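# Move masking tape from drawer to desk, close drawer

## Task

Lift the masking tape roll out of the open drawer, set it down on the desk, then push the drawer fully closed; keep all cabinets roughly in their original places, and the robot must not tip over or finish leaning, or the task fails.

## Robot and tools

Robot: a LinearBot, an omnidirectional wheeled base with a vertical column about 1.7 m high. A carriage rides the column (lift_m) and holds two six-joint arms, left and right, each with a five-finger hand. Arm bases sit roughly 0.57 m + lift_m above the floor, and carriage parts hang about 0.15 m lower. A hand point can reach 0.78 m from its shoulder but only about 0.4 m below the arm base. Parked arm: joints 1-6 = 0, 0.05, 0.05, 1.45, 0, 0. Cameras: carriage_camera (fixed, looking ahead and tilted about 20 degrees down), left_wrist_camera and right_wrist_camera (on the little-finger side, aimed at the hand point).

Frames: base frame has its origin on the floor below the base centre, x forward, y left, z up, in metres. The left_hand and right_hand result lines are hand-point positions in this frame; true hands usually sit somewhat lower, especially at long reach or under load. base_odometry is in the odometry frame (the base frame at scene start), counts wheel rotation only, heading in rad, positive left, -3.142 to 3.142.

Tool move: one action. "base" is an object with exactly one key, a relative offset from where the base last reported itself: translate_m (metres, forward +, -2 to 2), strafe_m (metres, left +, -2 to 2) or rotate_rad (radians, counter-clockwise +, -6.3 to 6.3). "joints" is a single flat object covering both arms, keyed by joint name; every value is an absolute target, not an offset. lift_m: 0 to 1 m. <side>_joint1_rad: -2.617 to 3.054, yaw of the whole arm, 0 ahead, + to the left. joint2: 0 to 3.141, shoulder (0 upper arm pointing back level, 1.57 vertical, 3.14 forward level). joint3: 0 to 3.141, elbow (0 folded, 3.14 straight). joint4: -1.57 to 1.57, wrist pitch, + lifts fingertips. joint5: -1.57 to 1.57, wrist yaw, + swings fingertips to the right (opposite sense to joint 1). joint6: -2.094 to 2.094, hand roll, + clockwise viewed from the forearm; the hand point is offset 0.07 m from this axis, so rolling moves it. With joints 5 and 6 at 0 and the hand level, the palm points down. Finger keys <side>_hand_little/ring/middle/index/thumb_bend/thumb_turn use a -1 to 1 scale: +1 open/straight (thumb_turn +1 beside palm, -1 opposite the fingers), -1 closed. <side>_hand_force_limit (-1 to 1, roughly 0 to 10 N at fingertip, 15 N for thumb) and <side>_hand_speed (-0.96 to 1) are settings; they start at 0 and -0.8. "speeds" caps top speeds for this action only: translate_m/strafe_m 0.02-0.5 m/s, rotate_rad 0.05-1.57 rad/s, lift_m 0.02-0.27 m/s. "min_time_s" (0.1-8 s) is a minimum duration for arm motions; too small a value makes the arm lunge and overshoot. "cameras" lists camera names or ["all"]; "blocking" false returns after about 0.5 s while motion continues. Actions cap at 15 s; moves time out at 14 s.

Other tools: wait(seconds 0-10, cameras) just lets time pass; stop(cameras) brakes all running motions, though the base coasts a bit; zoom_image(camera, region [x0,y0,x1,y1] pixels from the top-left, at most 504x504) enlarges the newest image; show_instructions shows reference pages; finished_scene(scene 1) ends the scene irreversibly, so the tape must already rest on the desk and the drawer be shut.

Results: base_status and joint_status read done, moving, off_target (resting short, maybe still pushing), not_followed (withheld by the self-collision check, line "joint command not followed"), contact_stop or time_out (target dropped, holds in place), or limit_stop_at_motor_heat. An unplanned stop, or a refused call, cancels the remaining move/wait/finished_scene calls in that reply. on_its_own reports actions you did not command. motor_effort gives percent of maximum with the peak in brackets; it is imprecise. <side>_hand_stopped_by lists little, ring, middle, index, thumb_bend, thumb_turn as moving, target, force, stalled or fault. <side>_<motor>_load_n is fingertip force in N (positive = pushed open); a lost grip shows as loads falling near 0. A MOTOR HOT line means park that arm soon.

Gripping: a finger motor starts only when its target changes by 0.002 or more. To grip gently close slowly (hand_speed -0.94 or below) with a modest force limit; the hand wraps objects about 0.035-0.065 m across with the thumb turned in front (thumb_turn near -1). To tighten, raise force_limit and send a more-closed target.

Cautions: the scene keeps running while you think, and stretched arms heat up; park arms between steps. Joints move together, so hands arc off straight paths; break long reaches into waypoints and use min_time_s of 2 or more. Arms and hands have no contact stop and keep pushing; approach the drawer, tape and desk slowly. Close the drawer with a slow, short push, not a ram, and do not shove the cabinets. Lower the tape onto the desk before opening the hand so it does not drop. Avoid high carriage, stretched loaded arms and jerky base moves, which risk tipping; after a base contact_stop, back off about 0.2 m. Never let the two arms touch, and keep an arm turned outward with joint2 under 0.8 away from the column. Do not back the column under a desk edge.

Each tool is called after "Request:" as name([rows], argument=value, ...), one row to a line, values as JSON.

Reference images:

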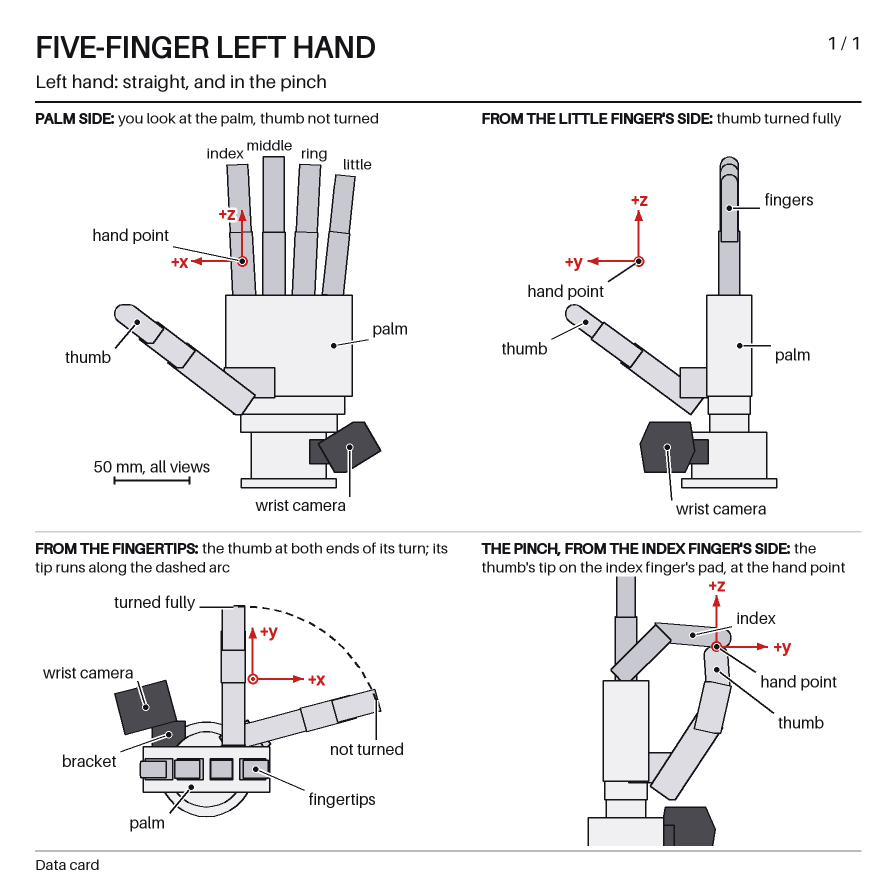

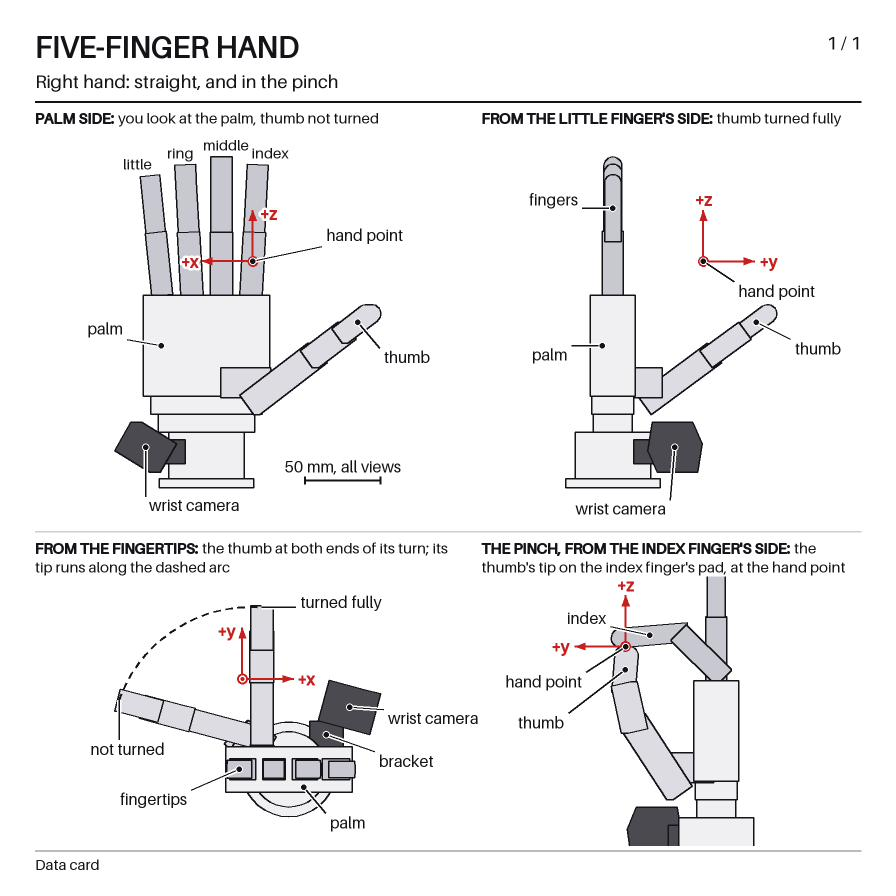

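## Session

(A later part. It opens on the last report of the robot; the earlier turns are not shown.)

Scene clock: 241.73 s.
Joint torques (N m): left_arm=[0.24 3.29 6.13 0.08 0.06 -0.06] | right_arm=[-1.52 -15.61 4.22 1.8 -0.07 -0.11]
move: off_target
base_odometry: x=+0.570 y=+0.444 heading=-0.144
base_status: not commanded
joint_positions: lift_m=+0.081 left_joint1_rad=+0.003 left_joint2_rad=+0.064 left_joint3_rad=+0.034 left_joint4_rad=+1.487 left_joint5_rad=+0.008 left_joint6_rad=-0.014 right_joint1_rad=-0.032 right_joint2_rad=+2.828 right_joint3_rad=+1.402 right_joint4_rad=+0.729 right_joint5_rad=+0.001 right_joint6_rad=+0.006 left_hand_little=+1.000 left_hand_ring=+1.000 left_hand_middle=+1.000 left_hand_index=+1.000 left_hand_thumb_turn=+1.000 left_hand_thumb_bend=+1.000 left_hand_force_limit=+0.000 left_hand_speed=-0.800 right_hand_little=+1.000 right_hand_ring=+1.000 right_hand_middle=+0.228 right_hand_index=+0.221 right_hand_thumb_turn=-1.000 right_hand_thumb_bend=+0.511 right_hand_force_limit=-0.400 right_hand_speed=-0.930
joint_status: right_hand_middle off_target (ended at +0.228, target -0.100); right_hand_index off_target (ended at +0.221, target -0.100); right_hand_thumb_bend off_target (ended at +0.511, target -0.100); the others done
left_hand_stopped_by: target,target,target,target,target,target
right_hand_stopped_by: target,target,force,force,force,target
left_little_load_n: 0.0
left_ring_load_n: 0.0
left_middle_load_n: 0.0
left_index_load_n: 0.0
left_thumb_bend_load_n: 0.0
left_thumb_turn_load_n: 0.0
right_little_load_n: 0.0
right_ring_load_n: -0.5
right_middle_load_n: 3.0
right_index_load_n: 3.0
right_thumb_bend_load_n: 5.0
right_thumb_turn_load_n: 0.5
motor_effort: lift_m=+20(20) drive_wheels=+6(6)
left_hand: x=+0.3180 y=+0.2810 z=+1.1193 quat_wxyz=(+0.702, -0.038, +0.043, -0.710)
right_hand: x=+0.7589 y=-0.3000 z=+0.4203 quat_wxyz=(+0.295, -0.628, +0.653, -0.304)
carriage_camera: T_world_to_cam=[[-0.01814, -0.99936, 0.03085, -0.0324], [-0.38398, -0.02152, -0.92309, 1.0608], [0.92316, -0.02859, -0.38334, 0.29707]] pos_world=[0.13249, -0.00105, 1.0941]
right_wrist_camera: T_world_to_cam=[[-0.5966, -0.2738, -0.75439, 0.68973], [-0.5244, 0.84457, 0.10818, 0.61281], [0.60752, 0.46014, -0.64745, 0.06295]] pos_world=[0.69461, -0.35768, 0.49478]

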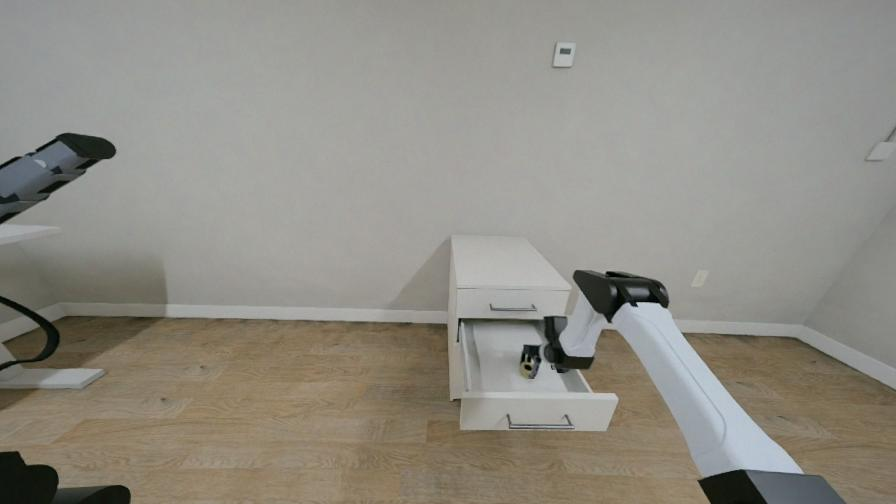

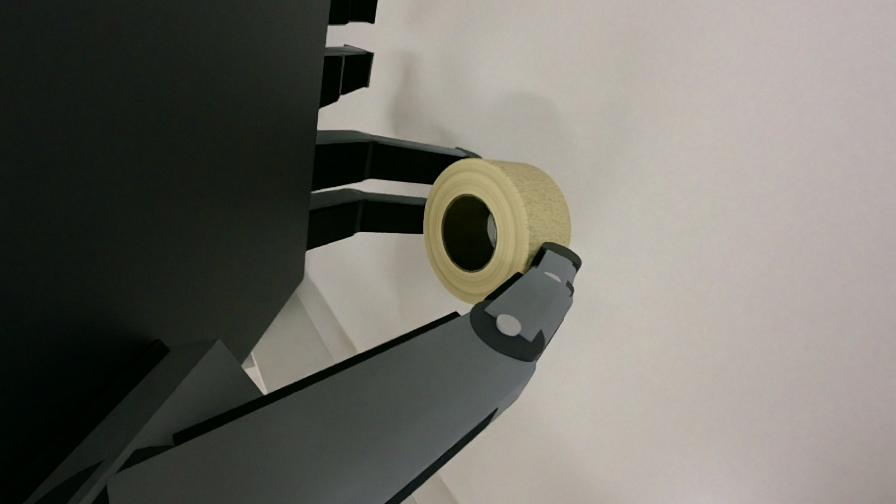

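Request:
move(joints={"right_hand_force_limit": 0.1, "right_hand_index": -0.15, "right_hand_middle": -0.15, "right_hand_thumb_bend": -0.15}, cameras=["right_wrist_camera"])

Request:
move(joints={"lift_m": 0.14}, speeds={"lift_m": 0.04}, cameras=["carriage_camera", "right_wrist_camera"])

Request:
zoom_image(camera="carriage_camera", region=[480, 300, 600, 400])

Scene clock: 246.47 s.
Joint torques (N m): left_arm=[0.2 3.26 6.19 0.13 0 -0.05] | right_arm=[-1.59 -15.65 4.21 1.79 -0.09 -0.12]
Motor temperatures (°C): left_arm=[20 23 27 24 20 20] | right_arm=[20 51 29 26 21 21]
move: off_target
base_odometry: x=+0.570 y=+0.444 heading=-0.144
base_status: not commanded
joint_positions: lift_m=+0.081 left_joint1_rad=+0.003 left_joint2_rad=+0.064 left_joint3_rad=+0.034 left_joint4_rad=+1.487 left_joint5_rad=+0.008 left_joint6_rad=-0.014 right_joint1_rad=-0.032 right_joint2_rad=+2.828 right_joint3_rad=+1.402 right_joint4_rad=+0.729 right_joint5_rad=+0.001 right_joint6_rad=+0.006 left_hand_little=+1.000 left_hand_ring=+1.000 left_hand_middle=+1.000 left_hand_index=+1.000 left_hand_thumb_turn=+1.000 left_hand_thumb_bend=+1.000 left_hand_force_limit=+0.000 left_hand_speed=-0.800 right_hand_little=+1.000 right_hand_ring=+1.000 right_hand_middle=+0.210 right_hand_index=+0.203 right_hand_thumb_turn=-1.000 right_hand_thumb_bend=+0.509 right_hand_force_limit=+0.100 right_hand_speed=-0.930
joint_status: right_hand_middle off_target (ended at +0.210, target -0.150); right_hand_index off_target (ended at +0.203, target -0.150); right_hand_thumb_bend off_target (ended at +0.509, target -0.150); the others done
left_hand_stopped_by: target,target,target,target,target,target
right_hand_stopped_by: target,target,force,force,force,target
left_little_load_n: 0.0
left_ring_load_n: 0.0
left_middle_load_n: 0.0
left_index_load_n: 0.0
left_thumb_bend_load_n: 0.0
left_thumb_turn_load_n: 0.0
right_little_load_n: 0.0
right_ring_load_n: 0.0
right_middle_load_n: 5.5
right_index_load_n: 5.5
right_thumb_bend_load_n: 9.0
right_thumb_turn_load_n: 0.0
motor_effort: lift_m=+20(20) drive_wheels=+6(6)
left_hand: x=+0.3180 y=+0.2810 z=+1.1193 quat_wxyz=(+0.702, -0.038, +0.043, -0.710)
right_hand: x=+0.7589 y=-0.3000 z=+0.4203 quat_wxyz=(+0.295, -0.628, +0.653, -0.304)
right_wrist_camera: T_world_to_cam=[[-0.5966, -0.2738, -0.75439, 0.68973], [-0.5244, 0.84457, 0.10818, 0.61281], [0.60752, 0.46014, -0.64745, 0.06295]] pos_world=[0.69461, -0.35768, 0.49478]

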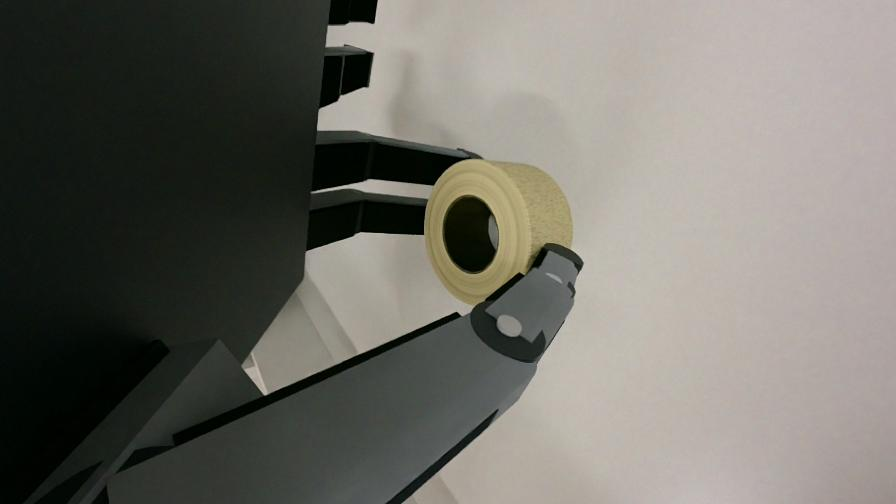

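Scene clock: 248.27 s.
Joint torques (N m): left_arm=[0.24 3.51 6.11 0.09 0.03 -0.09] | right_arm=[-1.31 -15.79 3.99 1.96 -0.07 -0.11]
move: done
base_odometry: x=+0.570 y=+0.444 heading=-0.144
base_status: not commanded
joint_positions: lift_m=+0.140 left_joint1_rad=+0.003 left_joint2_rad=+0.064 left_joint3_rad=+0.034 left_joint4_rad=+1.487 left_joint5_rad=+0.008 left_joint6_rad=-0.014 right_joint1_rad=-0.032 right_joint2_rad=+2.828 right_joint3_rad=+1.402 right_joint4_rad=+0.715 right_joint5_rad=+0.001 right_joint6_rad=+0.006 left_hand_little=+1.000 left_hand_ring=+1.000 left_hand_middle=+1.000 left_hand_index=+1.000 left_hand_thumb_turn=+1.000 left_hand_thumb_bend=+1.000 left_hand_force_limit=+0.000 left_hand_speed=-0.800 right_hand_little=+1.000 right_hand_ring=+1.000 right_hand_middle=+0.210 right_hand_index=+0.204 right_hand_thumb_turn=-1.000 right_hand_thumb_bend=+0.509 right_hand_force_limit=+0.100 right_hand_speed=-0.930
joint_status: all done
left_hand_stopped_by: target,target,target,target,target,target
right_hand_stopped_by: target,target,force,force,force,target
left_little_load_n: 0.0
left_ring_load_n: 0.0
left_middle_load_n: 0.0
left_index_load_n: 0.0
left_thumb_bend_load_n: 0.0
left_thumb_turn_load_n: 0.0
right_little_load_n: 0.0
right_ring_load_n: 0.0
right_middle_load_n: 5.5
right_index_load_n: 5.0
right_thumb_bend_load_n: 9.5
right_thumb_turn_load_n: 0.5
motor_effort: lift_m=+20(23) drive_wheels=+6(6)
left_hand: x=+0.3180 y=+0.2810 z=+1.1783 quat_wxyz=(+0.702, -0.038, +0.043, -0.710)
right_hand: x=+0.7558 y=-0.2999 z=+0.4769 quat_wxyz=(+0.291, -0.630, +0.655, -0.299)
carriage_camera: T_world_to_cam=[[-0.01814, -0.99936, 0.03085, -0.03422], [-0.38398, -0.02152, -0.92309, 1.11526], [0.92316, -0.02859, -0.38334, 0.31969]] pos_world=[0.13249, -0.00105, 1.1531]
right_wrist_camera: T_world_to_cam=[[-0.60716, -0.27344, -0.74605, 0.73472], [-0.52282, 0.84452, 0.11596, 0.60012], [0.59835, 0.46045, -0.65572, 0.11242]] pos_world=[0.69258, -0.35768, 0.55227]

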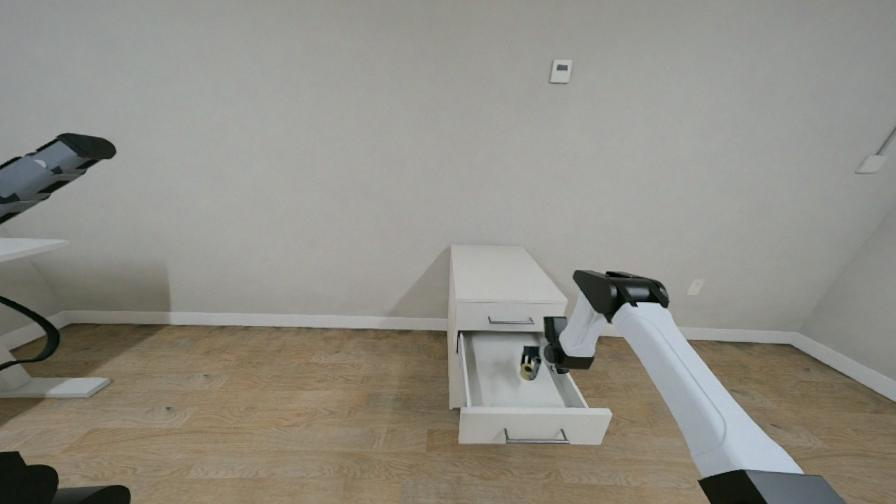

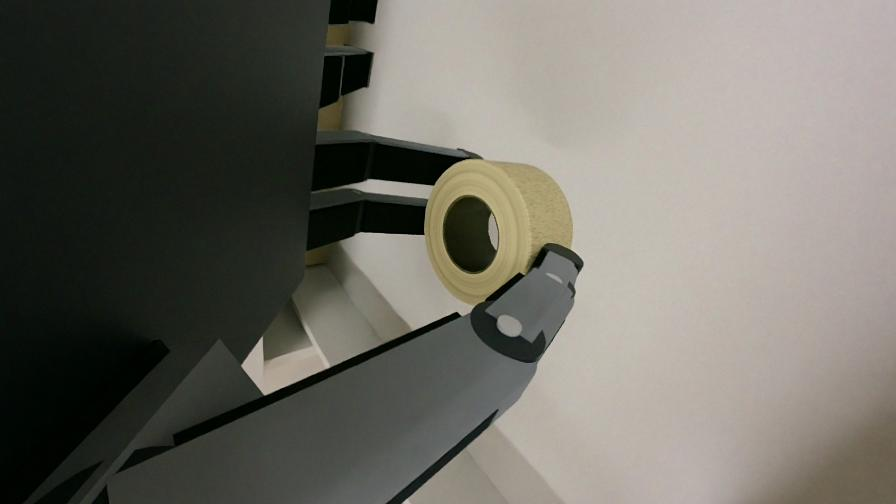

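Scaled by 4.200 from the camera's image (finer frame: 1280x720).

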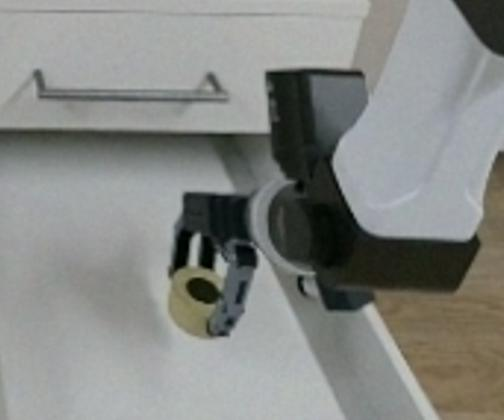

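Request:
move(joints={"lift_m": 0.3}, speeds={"lift_m": 0.15})

Request:
move(joints={"right_joint1_rad": 0, "right_joint2_rad": 1.047, "right_joint3_rad": 0.175, "right_joint4_rad": 0.175}, min_time_s=3, cameras=["carriage_camera", "right_wrist_camera"])

Scene clock: 285.57 s.
Joint torques (N m): left_arm=[0.25 3.23 6.13 0.04 -0.03 -0.08] | right_arm=[-1.55 -15.58 4.21 1.93 -0.1 -0.12]
Motor temperatures (°C): left_arm=[20 23 28 24 20 20] | right_arm=[20 57 29 29 21 21]
move: done
base_odometry: x=+0.570 y=+0.444 heading=-0.144
base_status: not commanded
joint_positions: lift_m=+0.300 left_joint1_rad=+0.003 left_joint2_rad=+0.064 left_joint3_rad=+0.034 left_joint4_rad=+1.487 left_joint5_rad=+0.008 left_joint6_rad=-0.014 right_joint1_rad=-0.032 right_joint2_rad=+2.827 right_joint3_rad=+1.401 right_joint4_rad=+0.715 right_joint5_rad=+0.001 right_joint6_rad=+0.006 left_hand_little=+1.000 left_hand_ring=+1.000 left_hand_middle=+1.000 left_hand_index=+1.000 left_hand_thumb_turn=+1.000 left_hand_thumb_bend=+1.000 left_hand_force_limit=+0.000 left_hand_speed=-0.800 right_hand_little=+1.000 right_hand_ring=+1.000 right_hand_middle=+0.210 right_hand_index=+0.204 right_hand_thumb_turn=-1.000 right_hand_thumb_bend=+0.509 right_hand_force_limit=+0.100 right_hand_speed=-0.930
joint_status: all done
left_hand_stopped_by: target,target,target,target,target,target
right_hand_stopped_by: target,target,force,force,force,target
left_little_load_n: 0.0
left_ring_load_n: 0.0
left_middle_load_n: 0.0
left_index_load_n: 0.0
left_thumb_bend_load_n: 0.0
left_thumb_turn_load_n: 0.0
right_little_load_n: -0.5
right_ring_load_n: 0.0
right_middle_load_n: 5.5
right_index_load_n: 5.0
right_thumb_bend_load_n: 9.5
right_thumb_turn_load_n: 0.5
motor_effort: lift_m=+19(24) drive_wheels=+6(6)
left_hand: x=+0.3180 y=+0.2810 z=+1.3384 quat_wxyz=(+0.702, -0.038, +0.043, -0.710)
right_hand: x=+0.7553 y=-0.2999 z=+0.6368 quat_wxyz=(+0.290, -0.630, +0.655, -0.299)
pictures: none

Scene clock: 288.87 s.
Joint torques (N m): left_arm=[0.2 3.3 6.27 0.09 0.02 -0.07] | right_arm=[0.28 -3.25 6.2 1.98 -0.07 -0.1]
Motor temperatures (°C): left_arm=[20 23 28 24 20 20] | right_arm=[20 56 29 29 21 21]
move: done
base_odometry: x=+0.570 y=+0.444 heading=-0.144
base_status: not commanded
joint_positions: lift_m=+0.300 left_joint1_rad=+0.003 left_joint2_rad=+0.064 left_joint3_rad=+0.034 left_joint4_rad=+1.487 left_joint5_rad=+0.008 left_joint6_rad=-0.014 right_joint1_rad=-0.010 right_joint2_rad=+1.058 right_joint3_rad=+0.186 right_joint4_rad=+0.180 right_joint5_rad=+0.001 right_joint6_rad=+0.006 left_hand_little=+1.000 left_hand_ring=+1.000 left_hand_middle=+1.000 left_hand_index=+1.000 left_hand_thumb_turn=+1.000 left_hand_thumb_bend=+1.000 left_hand_force_limit=+0.000 left_hand_speed=-0.800 right_hand_little=+1.000 right_hand_ring=+1.000 right_hand_middle=+0.210 right_hand_index=+0.204 right_hand_thumb_turn=-1.000 right_hand_thumb_bend=+0.509 right_hand_force_limit=+0.100 right_hand_speed=-0.930
joint_status: all done
left_hand_stopped_by: target,target,target,target,target,target
right_hand_stopped_by: target,target,force,force,force,target
left_little_load_n: 0.0
left_ring_load_n: 0.0
left_middle_load_n: 0.0
left_index_load_n: 0.0
left_thumb_bend_load_n: 0.0
left_thumb_turn_load_n: 0.0
right_little_load_n: 0.0
right_ring_load_n: 0.0
right_middle_load_n: 5.5
right_index_load_n: 5.5
right_thumb_bend_load_n: 9.5
right_thumb_turn_load_n: 0.5
motor_effort: lift_m=+19(20) drive_wheels=-1(6)
left_hand: x=+0.3180 y=+0.2810 z=+1.3384 quat_wxyz=(+0.702, -0.038, +0.043, -0.710)
right_hand: x=+0.4874 y=-0.2855 z=+0.8732 quat_wxyz=(+0.300, -0.634, +0.645, -0.302)
right_wrist_camera: T_world_to_cam=[[-0.58722, -0.28695, -0.75686, 0.86729], [-0.5434, 0.83277, 0.10588, 0.41707], [0.59991, 0.47345, -0.64495, 0.51979]] pos_world=[0.4241, -0.34456, 0.94749]

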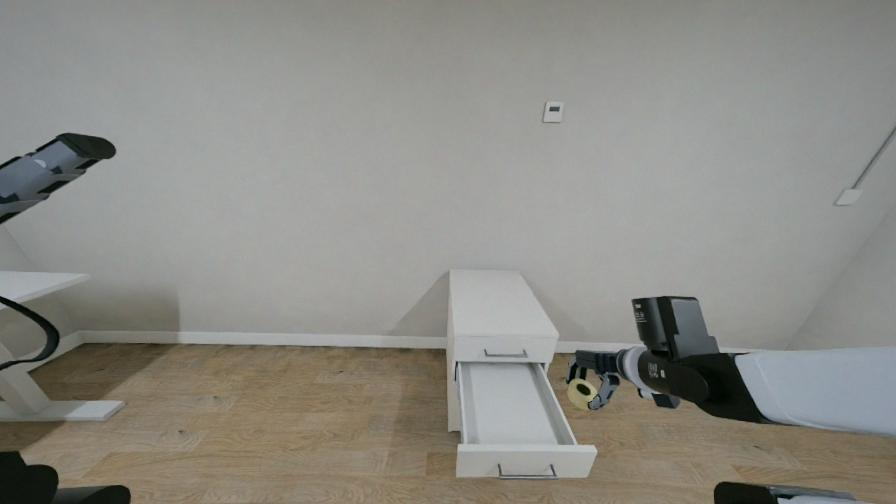

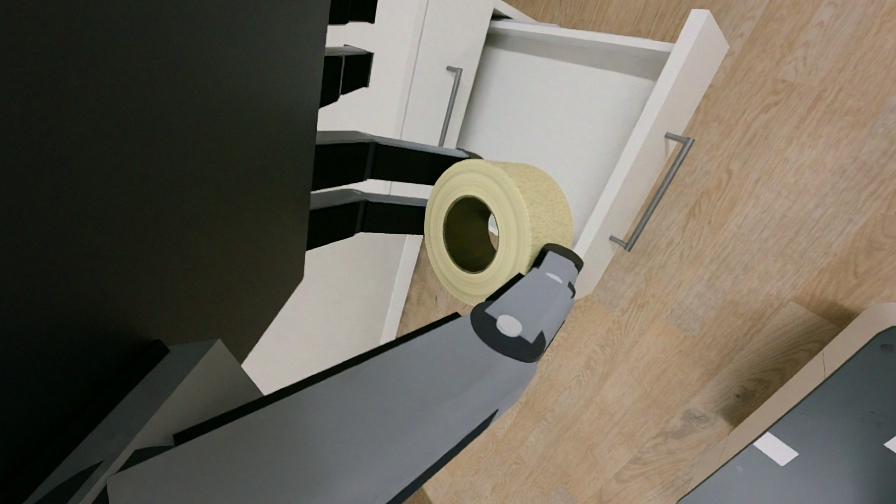

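Request:
move(base={"strafe_m": -0.555}, joints={"left_hand_speed": 0, "left_hand_index": -0.95, "left_hand_middle": -0.95, "left_hand_ring": -0.95, "left_hand_little": -0.95})

Request:
move(joints={"left_joint1_rad": 0, "left_joint2_rad": 2.609, "left_joint3_rad": 0.83, "left_joint4_rad": 0.56, "left_joint5_rad": 0, "left_joint6_rad": 0}, min_time_s=3, cameras=["carriage_camera", "left_wrist_camera"])

Scene clock: 302.23 s.
Joint torques (N m): left_arm=[0.32 3.34 6.24 0.1 0 -0.07] | right_arm=[0.39 -3.15 6.12 1.99 -0.08 -0.12]
Motor temperatures (°C): left_arm=[20 23 28 24 20 20] | right_arm=[20 47 29 29 21 21]
move: done
base_odometry: x=+0.491 y=-0.106 heading=-0.143
base_status: done
joint_positions: lift_m=+0.300 left_joint1_rad=+0.005 left_joint2_rad=+0.064 left_joint3_rad=+0.034 left_joint4_rad=+1.487 left_joint5_rad=+0.008 left_joint6_rad=-0.014 right_joint1_rad=-0.008 right_joint2_rad=+1.058 right_joint3_rad=+0.186 right_joint4_rad=+0.177 right_joint5_rad=+0.002 right_joint6_rad=+0.006 left_hand_little=-0.950 left_hand_ring=-0.950 left_hand_middle=-0.950 left_hand_index=-0.950 left_hand_thumb_turn=+1.000 left_hand_thumb_bend=+1.000 left_hand_force_limit=+0.000 left_hand_speed=+0.000 right_hand_little=+1.000 right_hand_ring=+1.000 right_hand_middle=+0.210 right_hand_index=+0.204 right_hand_thumb_turn=-1.000 right_hand_thumb_bend=+0.509 right_hand_force_limit=+0.100 right_hand_speed=-0.930
joint_status: all done
left_hand_stopped_by: target,target,target,target,target,target
right_hand_stopped_by: target,target,force,force,force,target
left_little_load_n: 0.0
left_ring_load_n: 0.0
left_middle_load_n: 0.0
left_index_load_n: 0.0
left_thumb_bend_load_n: 0.0
left_thumb_turn_load_n: 0.0
right_little_load_n: 0.0
right_ring_load_n: 0.0
right_middle_load_n: 5.5
right_index_load_n: 5.5
right_thumb_bend_load_n: 9.5
right_thumb_turn_load_n: 0.0
motor_effort: lift_m=+19(19) drive_wheels=+0(14)
left_hand: x=+0.3180 y=+0.2811 z=+1.3384 quat_wxyz=(+0.702, -0.038, +0.043, -0.709)
right_hand: x=+0.4866 y=-0.2852 z=+0.8727 quat_wxyz=(+0.299, -0.635, +0.645, -0.301)
pictures: none

Scene clock: 305.53 s.
Joint torques (N m): left_arm=[-0.24 -6.78 2.11 1.14 -0.07 0.1] | right_arm=[0.13 -2.77 6.13 2.01 -0.08 -0.08]
move: done
base_odometry: x=+0.491 y=-0.106 heading=-0.143
base_status: not commanded
joint_positions: lift_m=+0.300 left_joint1_rad=+0.005 left_joint2_rad=+2.602 left_joint3_rad=+0.821 left_joint4_rad=+0.568 left_joint5_rad=+0.008 left_joint6_rad=-0.011 right_joint1_rad=-0.008 right_joint2_rad=+1.054 right_joint3_rad=+0.186 right_joint4_rad=+0.174 right_joint5_rad=+0.002 right_joint6_rad=+0.006 left_hand_little=-0.950 left_hand_ring=-0.950 left_hand_middle=-0.950 left_hand_index=-0.950 left_hand_thumb_turn=+1.000 left_hand_thumb_bend=+1.000 left_hand_force_limit=+0.000 left_hand_speed=+0.000 right_hand_little=+1.000 right_hand_ring=+1.000 right_hand_middle=+0.210 right_hand_index=+0.204 right_hand_thumb_turn=-1.000 right_hand_thumb_bend=+0.509 right_hand_force_limit=+0.100 right_hand_speed=-0.930
joint_status: all done
left_hand_stopped_by: target,target,target,target,target,target
right_hand_stopped_by: target,target,force,force,force,target
left_little_load_n: 0.0
left_ring_load_n: 0.0
left_middle_load_n: 0.0
left_index_load_n: 0.0
left_thumb_bend_load_n: 0.0
left_thumb_turn_load_n: -0.5
right_little_load_n: -0.5
right_ring_load_n: 0.0
right_middle_load_n: 5.5
right_index_load_n: 5.0
right_thumb_bend_load_n: 9.5
right_thumb_turn_load_n: 0.5
motor_effort: lift_m=+19(20) drive_wheels=+4(5)
left_hand: x=+0.5171 y=+0.2821 z=+0.6211 quat_wxyz=(+0.123, -0.701, +0.691, -0.129)
right_hand: x=+0.4867 y=-0.2852 z=+0.8732 quat_wxyz=(+0.299, -0.635, +0.645, -0.301)
left_wrist_camera: T_world_to_cam=[[0.88673, -0.29263, 0.35787, -0.59649], [-0.43605, -0.78653, 0.43731, 0.1746], [0.15351, -0.54383, -0.82504, 0.70578]] pos_world=[0.49672, 0.3466, 0.7194]

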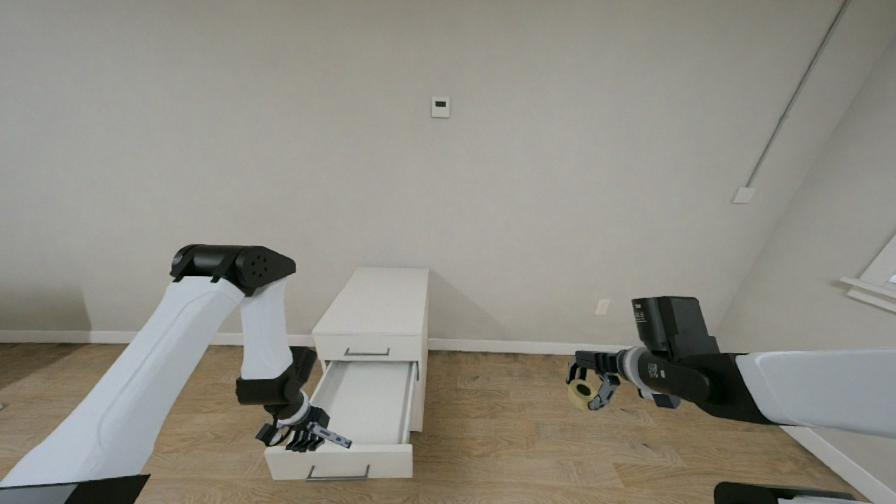

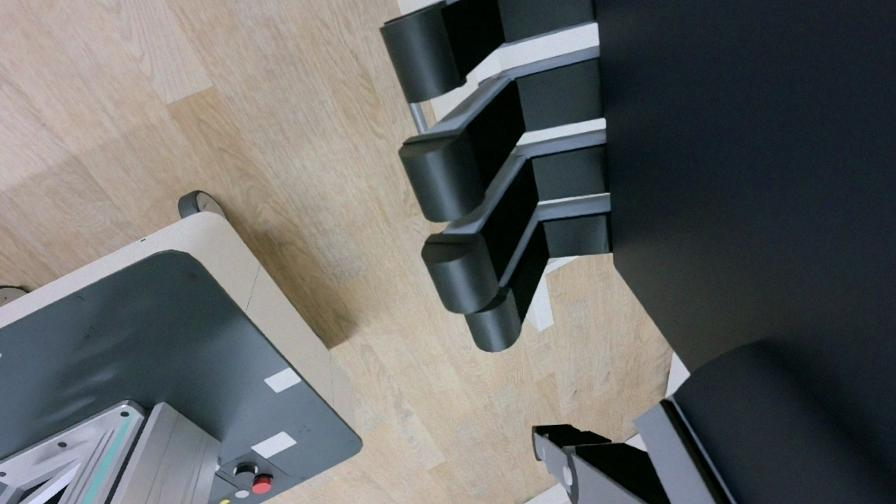

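Request:
move(joints={"lift_m": 0.1}, cameras=["carriage_camera"])

Request:
zoom_image(camera="carriage_camera", region=[220, 250, 460, 450])

Scene clock: 313.93 s.
Joint torques (N m): left_arm=[-0.24 -7.21 2.11 1.37 -0.03 0.01] | right_arm=[0.23 -2.59 6.86 2.08 -0.08 -0.12]
Motor temperatures (°C): left_arm=[20 25 27 25 20 20] | right_arm=[20 42 30 30 21 21]
move: done
base_odometry: x=+0.491 y=-0.106 heading=-0.143
base_status: not commanded
joint_positions: lift_m=+0.100 left_joint1_rad=+0.005 left_joint2_rad=+2.609 left_joint3_rad=+0.821 left_joint4_rad=+0.546 left_joint5_rad=+0.002 left_joint6_rad=-0.011 right_joint1_rad=-0.008 right_joint2_rad=+1.053 right_joint3_rad=+0.179 right_joint4_rad=+0.167 right_joint5_rad=+0.002 right_joint6_rad=+0.006 left_hand_little=-0.950 left_hand_ring=-0.950 left_hand_middle=-0.950 left_hand_index=-0.950 left_hand_thumb_turn=+1.000 left_hand_thumb_bend=+1.000 left_hand_force_limit=+0.000 left_hand_speed=+0.000 right_hand_little=+1.000 right_hand_ring=+1.000 right_hand_middle=+0.210 right_hand_index=+0.204 right_hand_thumb_turn=-1.000 right_hand_thumb_bend=+0.509 right_hand_force_limit=+0.100 right_hand_speed=-0.930
joint_status: all done
left_hand_stopped_by: target,target,target,target,target,target
right_hand_stopped_by: target,target,force,force,force,target
left_little_load_n: 0.0
left_ring_load_n: 0.0
left_middle_load_n: 0.0
left_index_load_n: 0.0
left_thumb_bend_load_n: 0.0
left_thumb_turn_load_n: 0.0
right_little_load_n: 0.0
right_ring_load_n: 0.0
right_middle_load_n: 5.5
right_index_load_n: 5.0
right_thumb_bend_load_n: 9.5
right_thumb_turn_load_n: 0.0
motor_effort: lift_m=+18(19) drive_wheels=+1(5)
left_hand: x=+0.5079 y=+0.2833 z=+0.4184 quat_wxyz=(+0.115, -0.703, +0.692, -0.117)
right_hand: x=+0.4826 y=-0.2851 z=+0.6699 quat_wxyz=(+0.295, -0.637, +0.647, -0.297)
carriage_camera: T_world_to_cam=[[-0.01814, -0.99936, 0.03085, -0.03299], [-0.38398, -0.02152, -0.92309, 1.07862], [0.92316, -0.02859, -0.38334, 0.30447]] pos_world=[0.13249, -0.00105, 1.1134]

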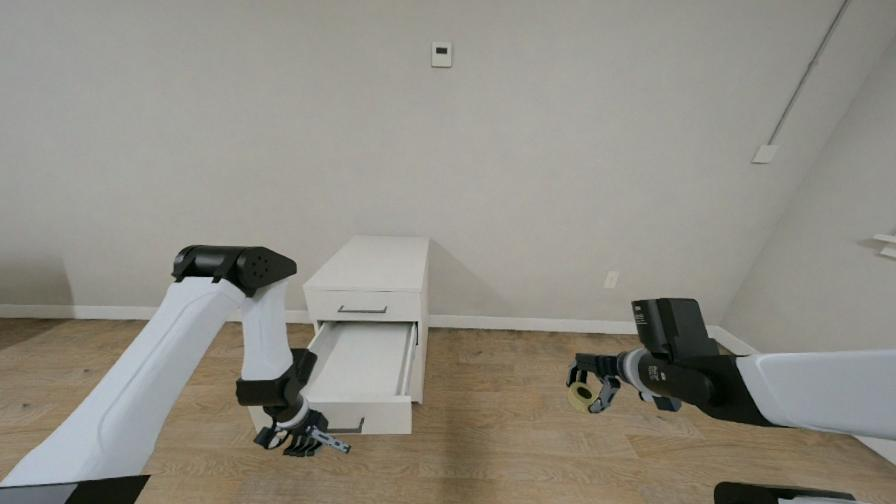

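Scaled by 2.100 from the camera's image (finer frame: 1280x720).

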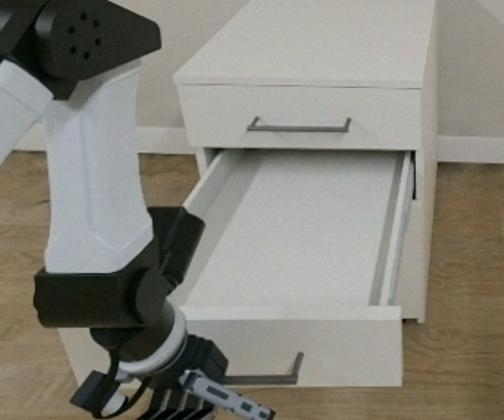

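Request:
move(base={"translate_m": 0.06}, speeds={"translate_m": 0.05}, cameras=["carriage_camera"])

Request:
zoom_image(camera="carriage_camera", region=[220, 250, 460, 450])

Scene clock: 324.93 s.
Joint torques (N m): left_arm=[-0.16 -7.1 2.3 1.45 0.01 0.08] | right_arm=[0.24 -2.84 6.89 2.1 -0.07 -0.11]
move: done
base_odometry: x=+0.550 y=-0.115 heading=-0.144
base_status: done
joint_positions: lift_m=+0.100 left_joint1_rad=+0.005 left_joint2_rad=+2.609 left_joint3_rad=+0.819 left_joint4_rad=+0.537 left_joint5_rad=-0.002 left_joint6_rad=-0.011 right_joint1_rad=-0.008 right_joint2_rad=+1.053 right_joint3_rad=+0.179 right_joint4_rad=+0.168 right_joint5_rad=+0.002 right_joint6_rad=+0.006 left_hand_little=-0.950 left_hand_ring=-0.950 left_hand_middle=-0.950 left_hand_index=-0.950 left_hand_thumb_turn=+1.000 left_hand_thumb_bend=+1.000 left_hand_force_limit=+0.000 left_hand_speed=+0.000 right_hand_little=+1.000 right_hand_ring=+1.000 right_hand_middle=+0.210 right_hand_index=+0.204 right_hand_thumb_turn=-1.000 right_hand_thumb_bend=+0.509 right_hand_force_limit=+0.100 right_hand_speed=-0.930
joint_status: not commanded
left_hand_stopped_by: target,target,target,target,target,target
right_hand_stopped_by: target,target,force,force,force,target
left_little_load_n: 0.0
left_ring_load_n: 0.0
left_middle_load_n: 0.0
left_index_load_n: 0.0
left_thumb_bend_load_n: 0.0
left_thumb_turn_load_n: 0.0
right_little_load_n: 0.0
right_ring_load_n: 0.0
right_middle_load_n: 5.5
right_index_load_n: 5.5
right_thumb_bend_load_n: 9.5
right_thumb_turn_load_n: 0.5
motor_effort: lift_m=+18(18) drive_wheels=-2(10)
left_hand: x=+0.5047 y=+0.2839 z=+0.4180 quat_wxyz=(+0.112, -0.704, +0.693, -0.112)
right_hand: x=+0.4828 y=-0.2851 z=+0.6700 quat_wxyz=(+0.296, -0.637, +0.647, -0.297)
carriage_camera: T_world_to_cam=[[-0.01814, -0.99936, 0.03085, -0.03299], [-0.38398, -0.02152, -0.92309, 1.07862], [0.92316, -0.02859, -0.38334, 0.30447]] pos_world=[0.13249, -0.00105, 1.1134]

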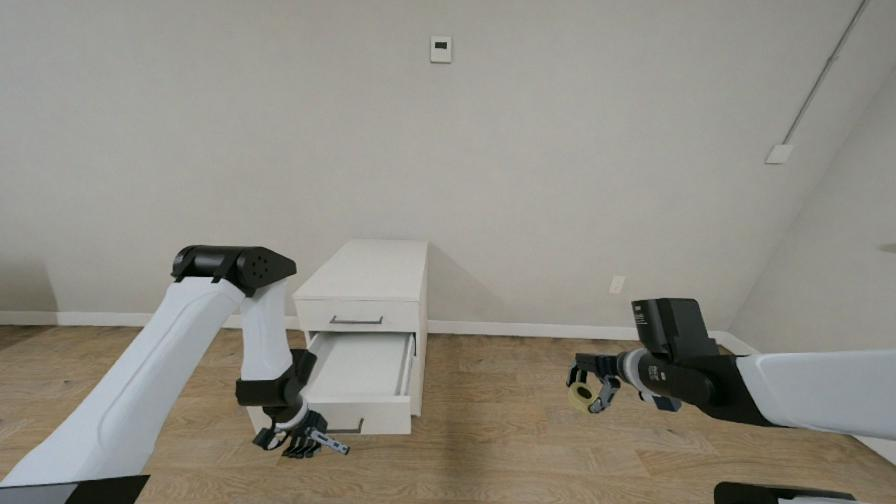

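Scaled by 2.100 from the camera's image (finer frame: 1280x720).

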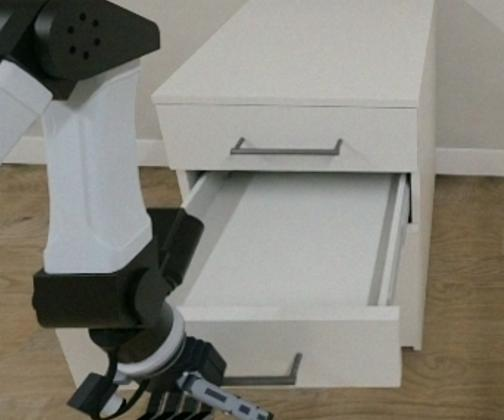

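Request:
move(base={"translate_m": 0.22}, speeds={"translate_m": 0.08}, cameras=["carriage_camera", "left_wrist_camera"])

Request:
zoom_image(camera="carriage_camera", region=[220, 250, 460, 450])

Scene clock: 335.10 s.
Joint torques (N m): left_arm=[-0.17 -7.12 2.59 1.46 -0.01 0.05] | right_arm=[0.27 -2.7 6.93 2.11 -0.09 -0.11]
Motor temperatures (°C): left_arm=[20 30 26 25 20 20] | right_arm=[20 36 31 29 21 21]
move: done
base_odometry: x=+0.768 y=-0.147 heading=-0.144
base_status: done
joint_positions: lift_m=+0.100 left_joint1_rad=+0.005 left_joint2_rad=+2.609 left_joint3_rad=+0.817 left_joint4_rad=+0.534 left_joint5_rad=-0.003 left_joint6_rad=-0.011 right_joint1_rad=-0.008 right_joint2_rad=+1.053 right_joint3_rad=+0.179 right_joint4_rad=+0.168 right_joint5_rad=+0.002 right_joint6_rad=+0.006 left_hand_little=-0.950 left_hand_ring=-0.950 left_hand_middle=-0.950 left_hand_index=-0.950 left_hand_thumb_turn=+1.000 left_hand_thumb_bend=+1.000 left_hand_force_limit=+0.000 left_hand_speed=+0.000 right_hand_little=+1.000 right_hand_ring=+1.000 right_hand_middle=+0.210 right_hand_index=+0.204 right_hand_thumb_turn=-1.000 right_hand_thumb_bend=+0.509 right_hand_force_limit=+0.100 right_hand_speed=-0.930
joint_status: not commanded
left_hand_stopped_by: target,target,target,target,target,target
right_hand_stopped_by: target,target,force,force,force,target
left_little_load_n: 0.0
left_ring_load_n: 0.5
left_middle_load_n: 0.0
left_index_load_n: 0.0
left_thumb_bend_load_n: 0.0
left_thumb_turn_load_n: 0.0
right_little_load_n: 0.0
right_ring_load_n: 0.0
right_middle_load_n: 5.5
right_index_load_n: 5.5
right_thumb_bend_load_n: 9.5
right_thumb_turn_load_n: 0.5
motor_effort: lift_m=+18(18) drive_wheels=-2(15)
left_hand: x=+0.5028 y=+0.2842 z=+0.4178 quat_wxyz=(+0.111, -0.704, +0.693, -0.110)
right_hand: x=+0.4828 y=-0.2851 z=+0.6700 quat_wxyz=(+0.296, -0.637, +0.647, -0.297)
carriage_camera: T_world_to_cam=[[-0.01814, -0.99936, 0.03085, -0.03299], [-0.38398, -0.02152, -0.92309, 1.07862], [0.92316, -0.02859, -0.38334, 0.30447]] pos_world=[0.13249, -0.00105, 1.1134]
left_wrist_camera: T_world_to_cam=[[0.90319, -0.29281, 0.31388, -0.50036], [-0.41293, -0.79238, 0.44902, 0.24401], [0.11723, -0.53516, -0.83658, 0.56198]] pos_world=[0.48679, 0.34758, 0.51763]

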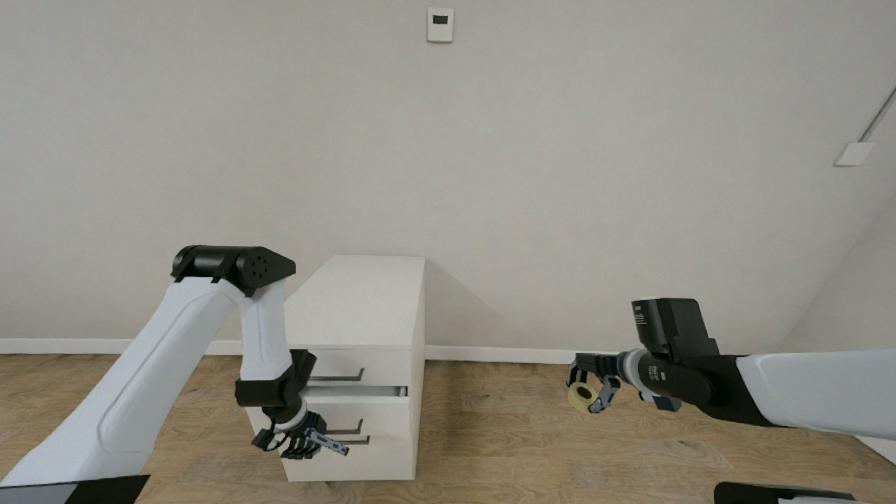

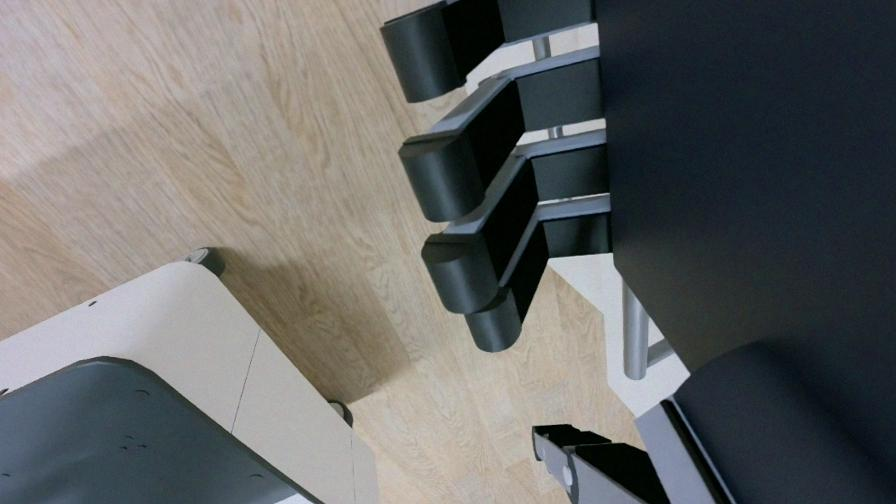

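Scaled by 2.100 from the camera's image (finer frame: 1280x720).

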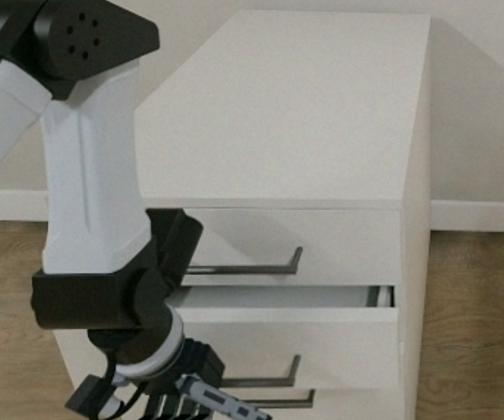

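Request:
move(base={"translate_m": -0.275}, speeds={"translate_m": 0.2})

Request:
move(joints={"left_joint1_rad": -0.03, "left_joint2_rad": 2.914, "left_joint3_rad": 1.464, "left_joint4_rad": 1.188, "lift_m": 0.06}, min_time_s=3, cameras=["carriage_camera", "left_wrist_camera"])

Request:
zoom_image(camera="carriage_camera", region=[250, 220, 450, 400])

Scene clock: 376.33 s.
Joint torques (N m): left_arm=[-0.32 -7.27 1.83 1.28 0.04 0.04] | right_arm=[0.08 -2.88 6.86 2.02 -0.07 -0.1]
Motor temperatures (°C): left_arm=[21 33 25 26 20 20] | right_arm=[20 31 33 29 21 21]
move: done
base_odometry: x=+0.495 y=-0.107 heading=-0.144
base_status: done
joint_positions: lift_m=+0.100 left_joint1_rad=+0.005 left_joint2_rad=+2.609 left_joint3_rad=+0.826 left_joint4_rad=+0.552 left_joint5_rad=-0.003 left_joint6_rad=-0.011 right_joint1_rad=-0.008 right_joint2_rad=+1.053 right_joint3_rad=+0.179 right_joint4_rad=+0.172 right_joint5_rad=+0.002 right_joint6_rad=+0.006 left_hand_little=-0.950 left_hand_ring=-0.950 left_hand_middle=-0.950 left_hand_index=-0.950 left_hand_thumb_turn=+1.000 left_hand_thumb_bend=+1.000 left_hand_force_limit=+0.000 left_hand_speed=+0.000 right_hand_little=+1.000 right_hand_ring=+1.000 right_hand_middle=+0.210 right_hand_index=+0.204 right_hand_thumb_turn=-1.000 right_hand_thumb_bend=+0.509 right_hand_force_limit=+0.100 right_hand_speed=-0.930
joint_status: not commanded
left_hand_stopped_by: target,target,target,target,target,target
right_hand_stopped_by: target,target,force,force,force,target
left_little_load_n: 0.0
left_ring_load_n: 0.0
left_middle_load_n: 0.0
left_index_load_n: 0.0
left_thumb_bend_load_n: 0.0
left_thumb_turn_load_n: 0.0
right_little_load_n: 0.0
right_ring_load_n: 0.0
right_middle_load_n: 5.5
right_index_load_n: 5.0
right_thumb_bend_load_n: 10.0
right_thumb_turn_load_n: 0.5
motor_effort: lift_m=+18(18) drive_wheels=+1(12)
left_hand: x=+0.5122 y=+0.2843 z=+0.4186 quat_wxyz=(+0.120, -0.703, +0.691, -0.119)
right_hand: x=+0.4836 y=-0.2851 z=+0.6706 quat_wxyz=(+0.297, -0.636, +0.646, -0.298)
pictures: none

Scene clock: 379.63 s.
Joint torques (N m): left_arm=[-0.43 -9.48 5.94 2.69 0 0.05] | right_arm=[0.14 -2.58 6.95 2.09 -0.08 -0.11]
move: done
base_odometry: x=+0.496 y=-0.107 heading=-0.144
base_status: not commanded
joint_positions: lift_m=+0.060 left_joint1_rad=-0.024 left_joint2_rad=+2.903 left_joint3_rad=+1.446 left_joint4_rad=+1.170 left_joint5_rad=-0.003 left_joint6_rad=-0.011 right_joint1_rad=-0.008 right_joint2_rad=+1.053 right_joint3_rad=+0.178 right_joint4_rad=+0.169 right_joint5_rad=+0.002 right_joint6_rad=+0.006 left_hand_little=-0.950 left_hand_ring=-0.950 left_hand_middle=-0.950 left_hand_index=-0.950 left_hand_thumb_turn=+1.000 left_hand_thumb_bend=+1.000 left_hand_force_limit=+0.000 left_hand_speed=+0.000 right_hand_little=+1.000 right_hand_ring=+1.000 right_hand_middle=+0.210 right_hand_index=+0.204 right_hand_thumb_turn=-1.000 right_hand_thumb_bend=+0.509 right_hand_force_limit=+0.100 right_hand_speed=-0.930
joint_status: all done
left_hand_stopped_by: target,target,target,target,target,target
right_hand_stopped_by: target,target,force,force,force,target
left_little_load_n: 0.0
left_ring_load_n: 0.0
left_middle_load_n: 0.0
left_index_load_n: 0.0
left_thumb_bend_load_n: -0.5
left_thumb_turn_load_n: -0.5
right_little_load_n: 0.0
right_ring_load_n: 0.0
right_middle_load_n: 5.5
right_index_load_n: 5.0
right_thumb_bend_load_n: 9.5
right_thumb_turn_load_n: 0.0
motor_effort: lift_m=+19(20) drive_wheels=+1(4)
left_hand: x=+0.8281 y=+0.2683 z=+0.4619 quat_wxyz=(+0.417, -0.563, +0.569, -0.430)
right_hand: x=+0.4828 y=-0.2851 z=+0.6298 quat_wxyz=(+0.296, -0.637, +0.647, -0.297)
carriage_camera: T_world_to_cam=[[-0.01814, -0.99936, 0.03085, -0.03175], [-0.38398, -0.02152, -0.92309, 1.04151], [0.92316, -0.02859, -0.38334, 0.28906]] pos_world=[0.13249, -0.00105, 1.0732]
left_wrist_camera: T_world_to_cam=[[0.24295, -0.30298, 0.92151, -0.54375], [-0.62427, -0.77594, -0.09054, 0.76577], [0.74247, -0.55328, -0.37766, -0.17267]] pos_world=[0.73835, 0.33391, 0.50519]

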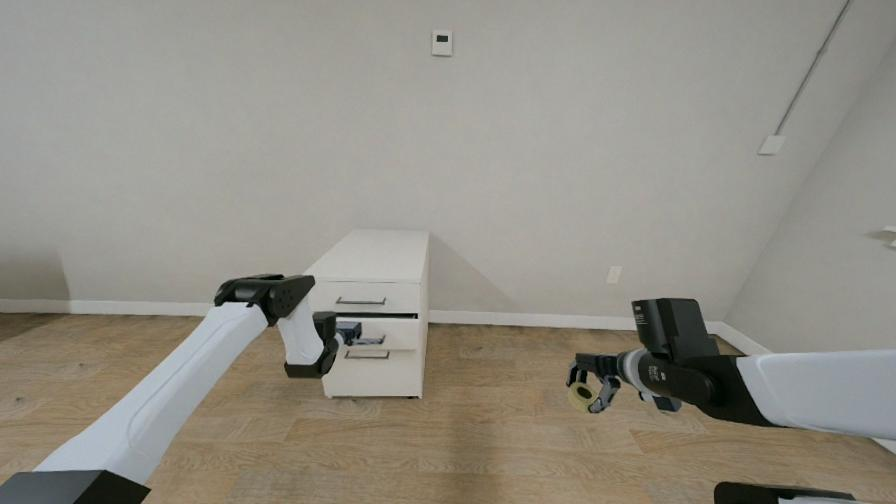

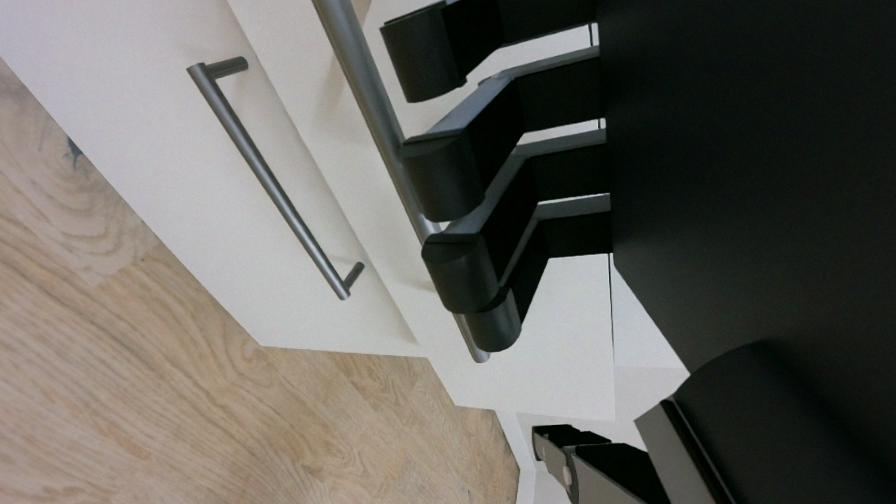

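Scaled by 2.520 from the camera's image (finer frame: 1280x720).

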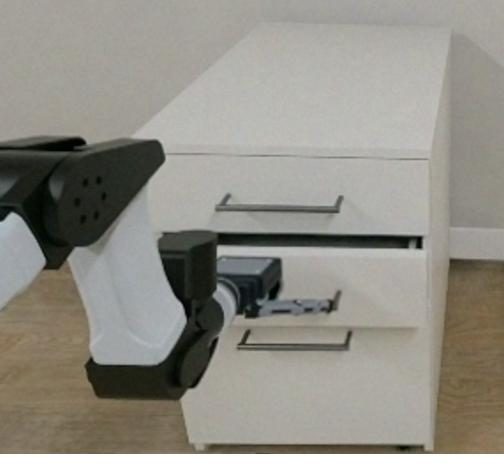

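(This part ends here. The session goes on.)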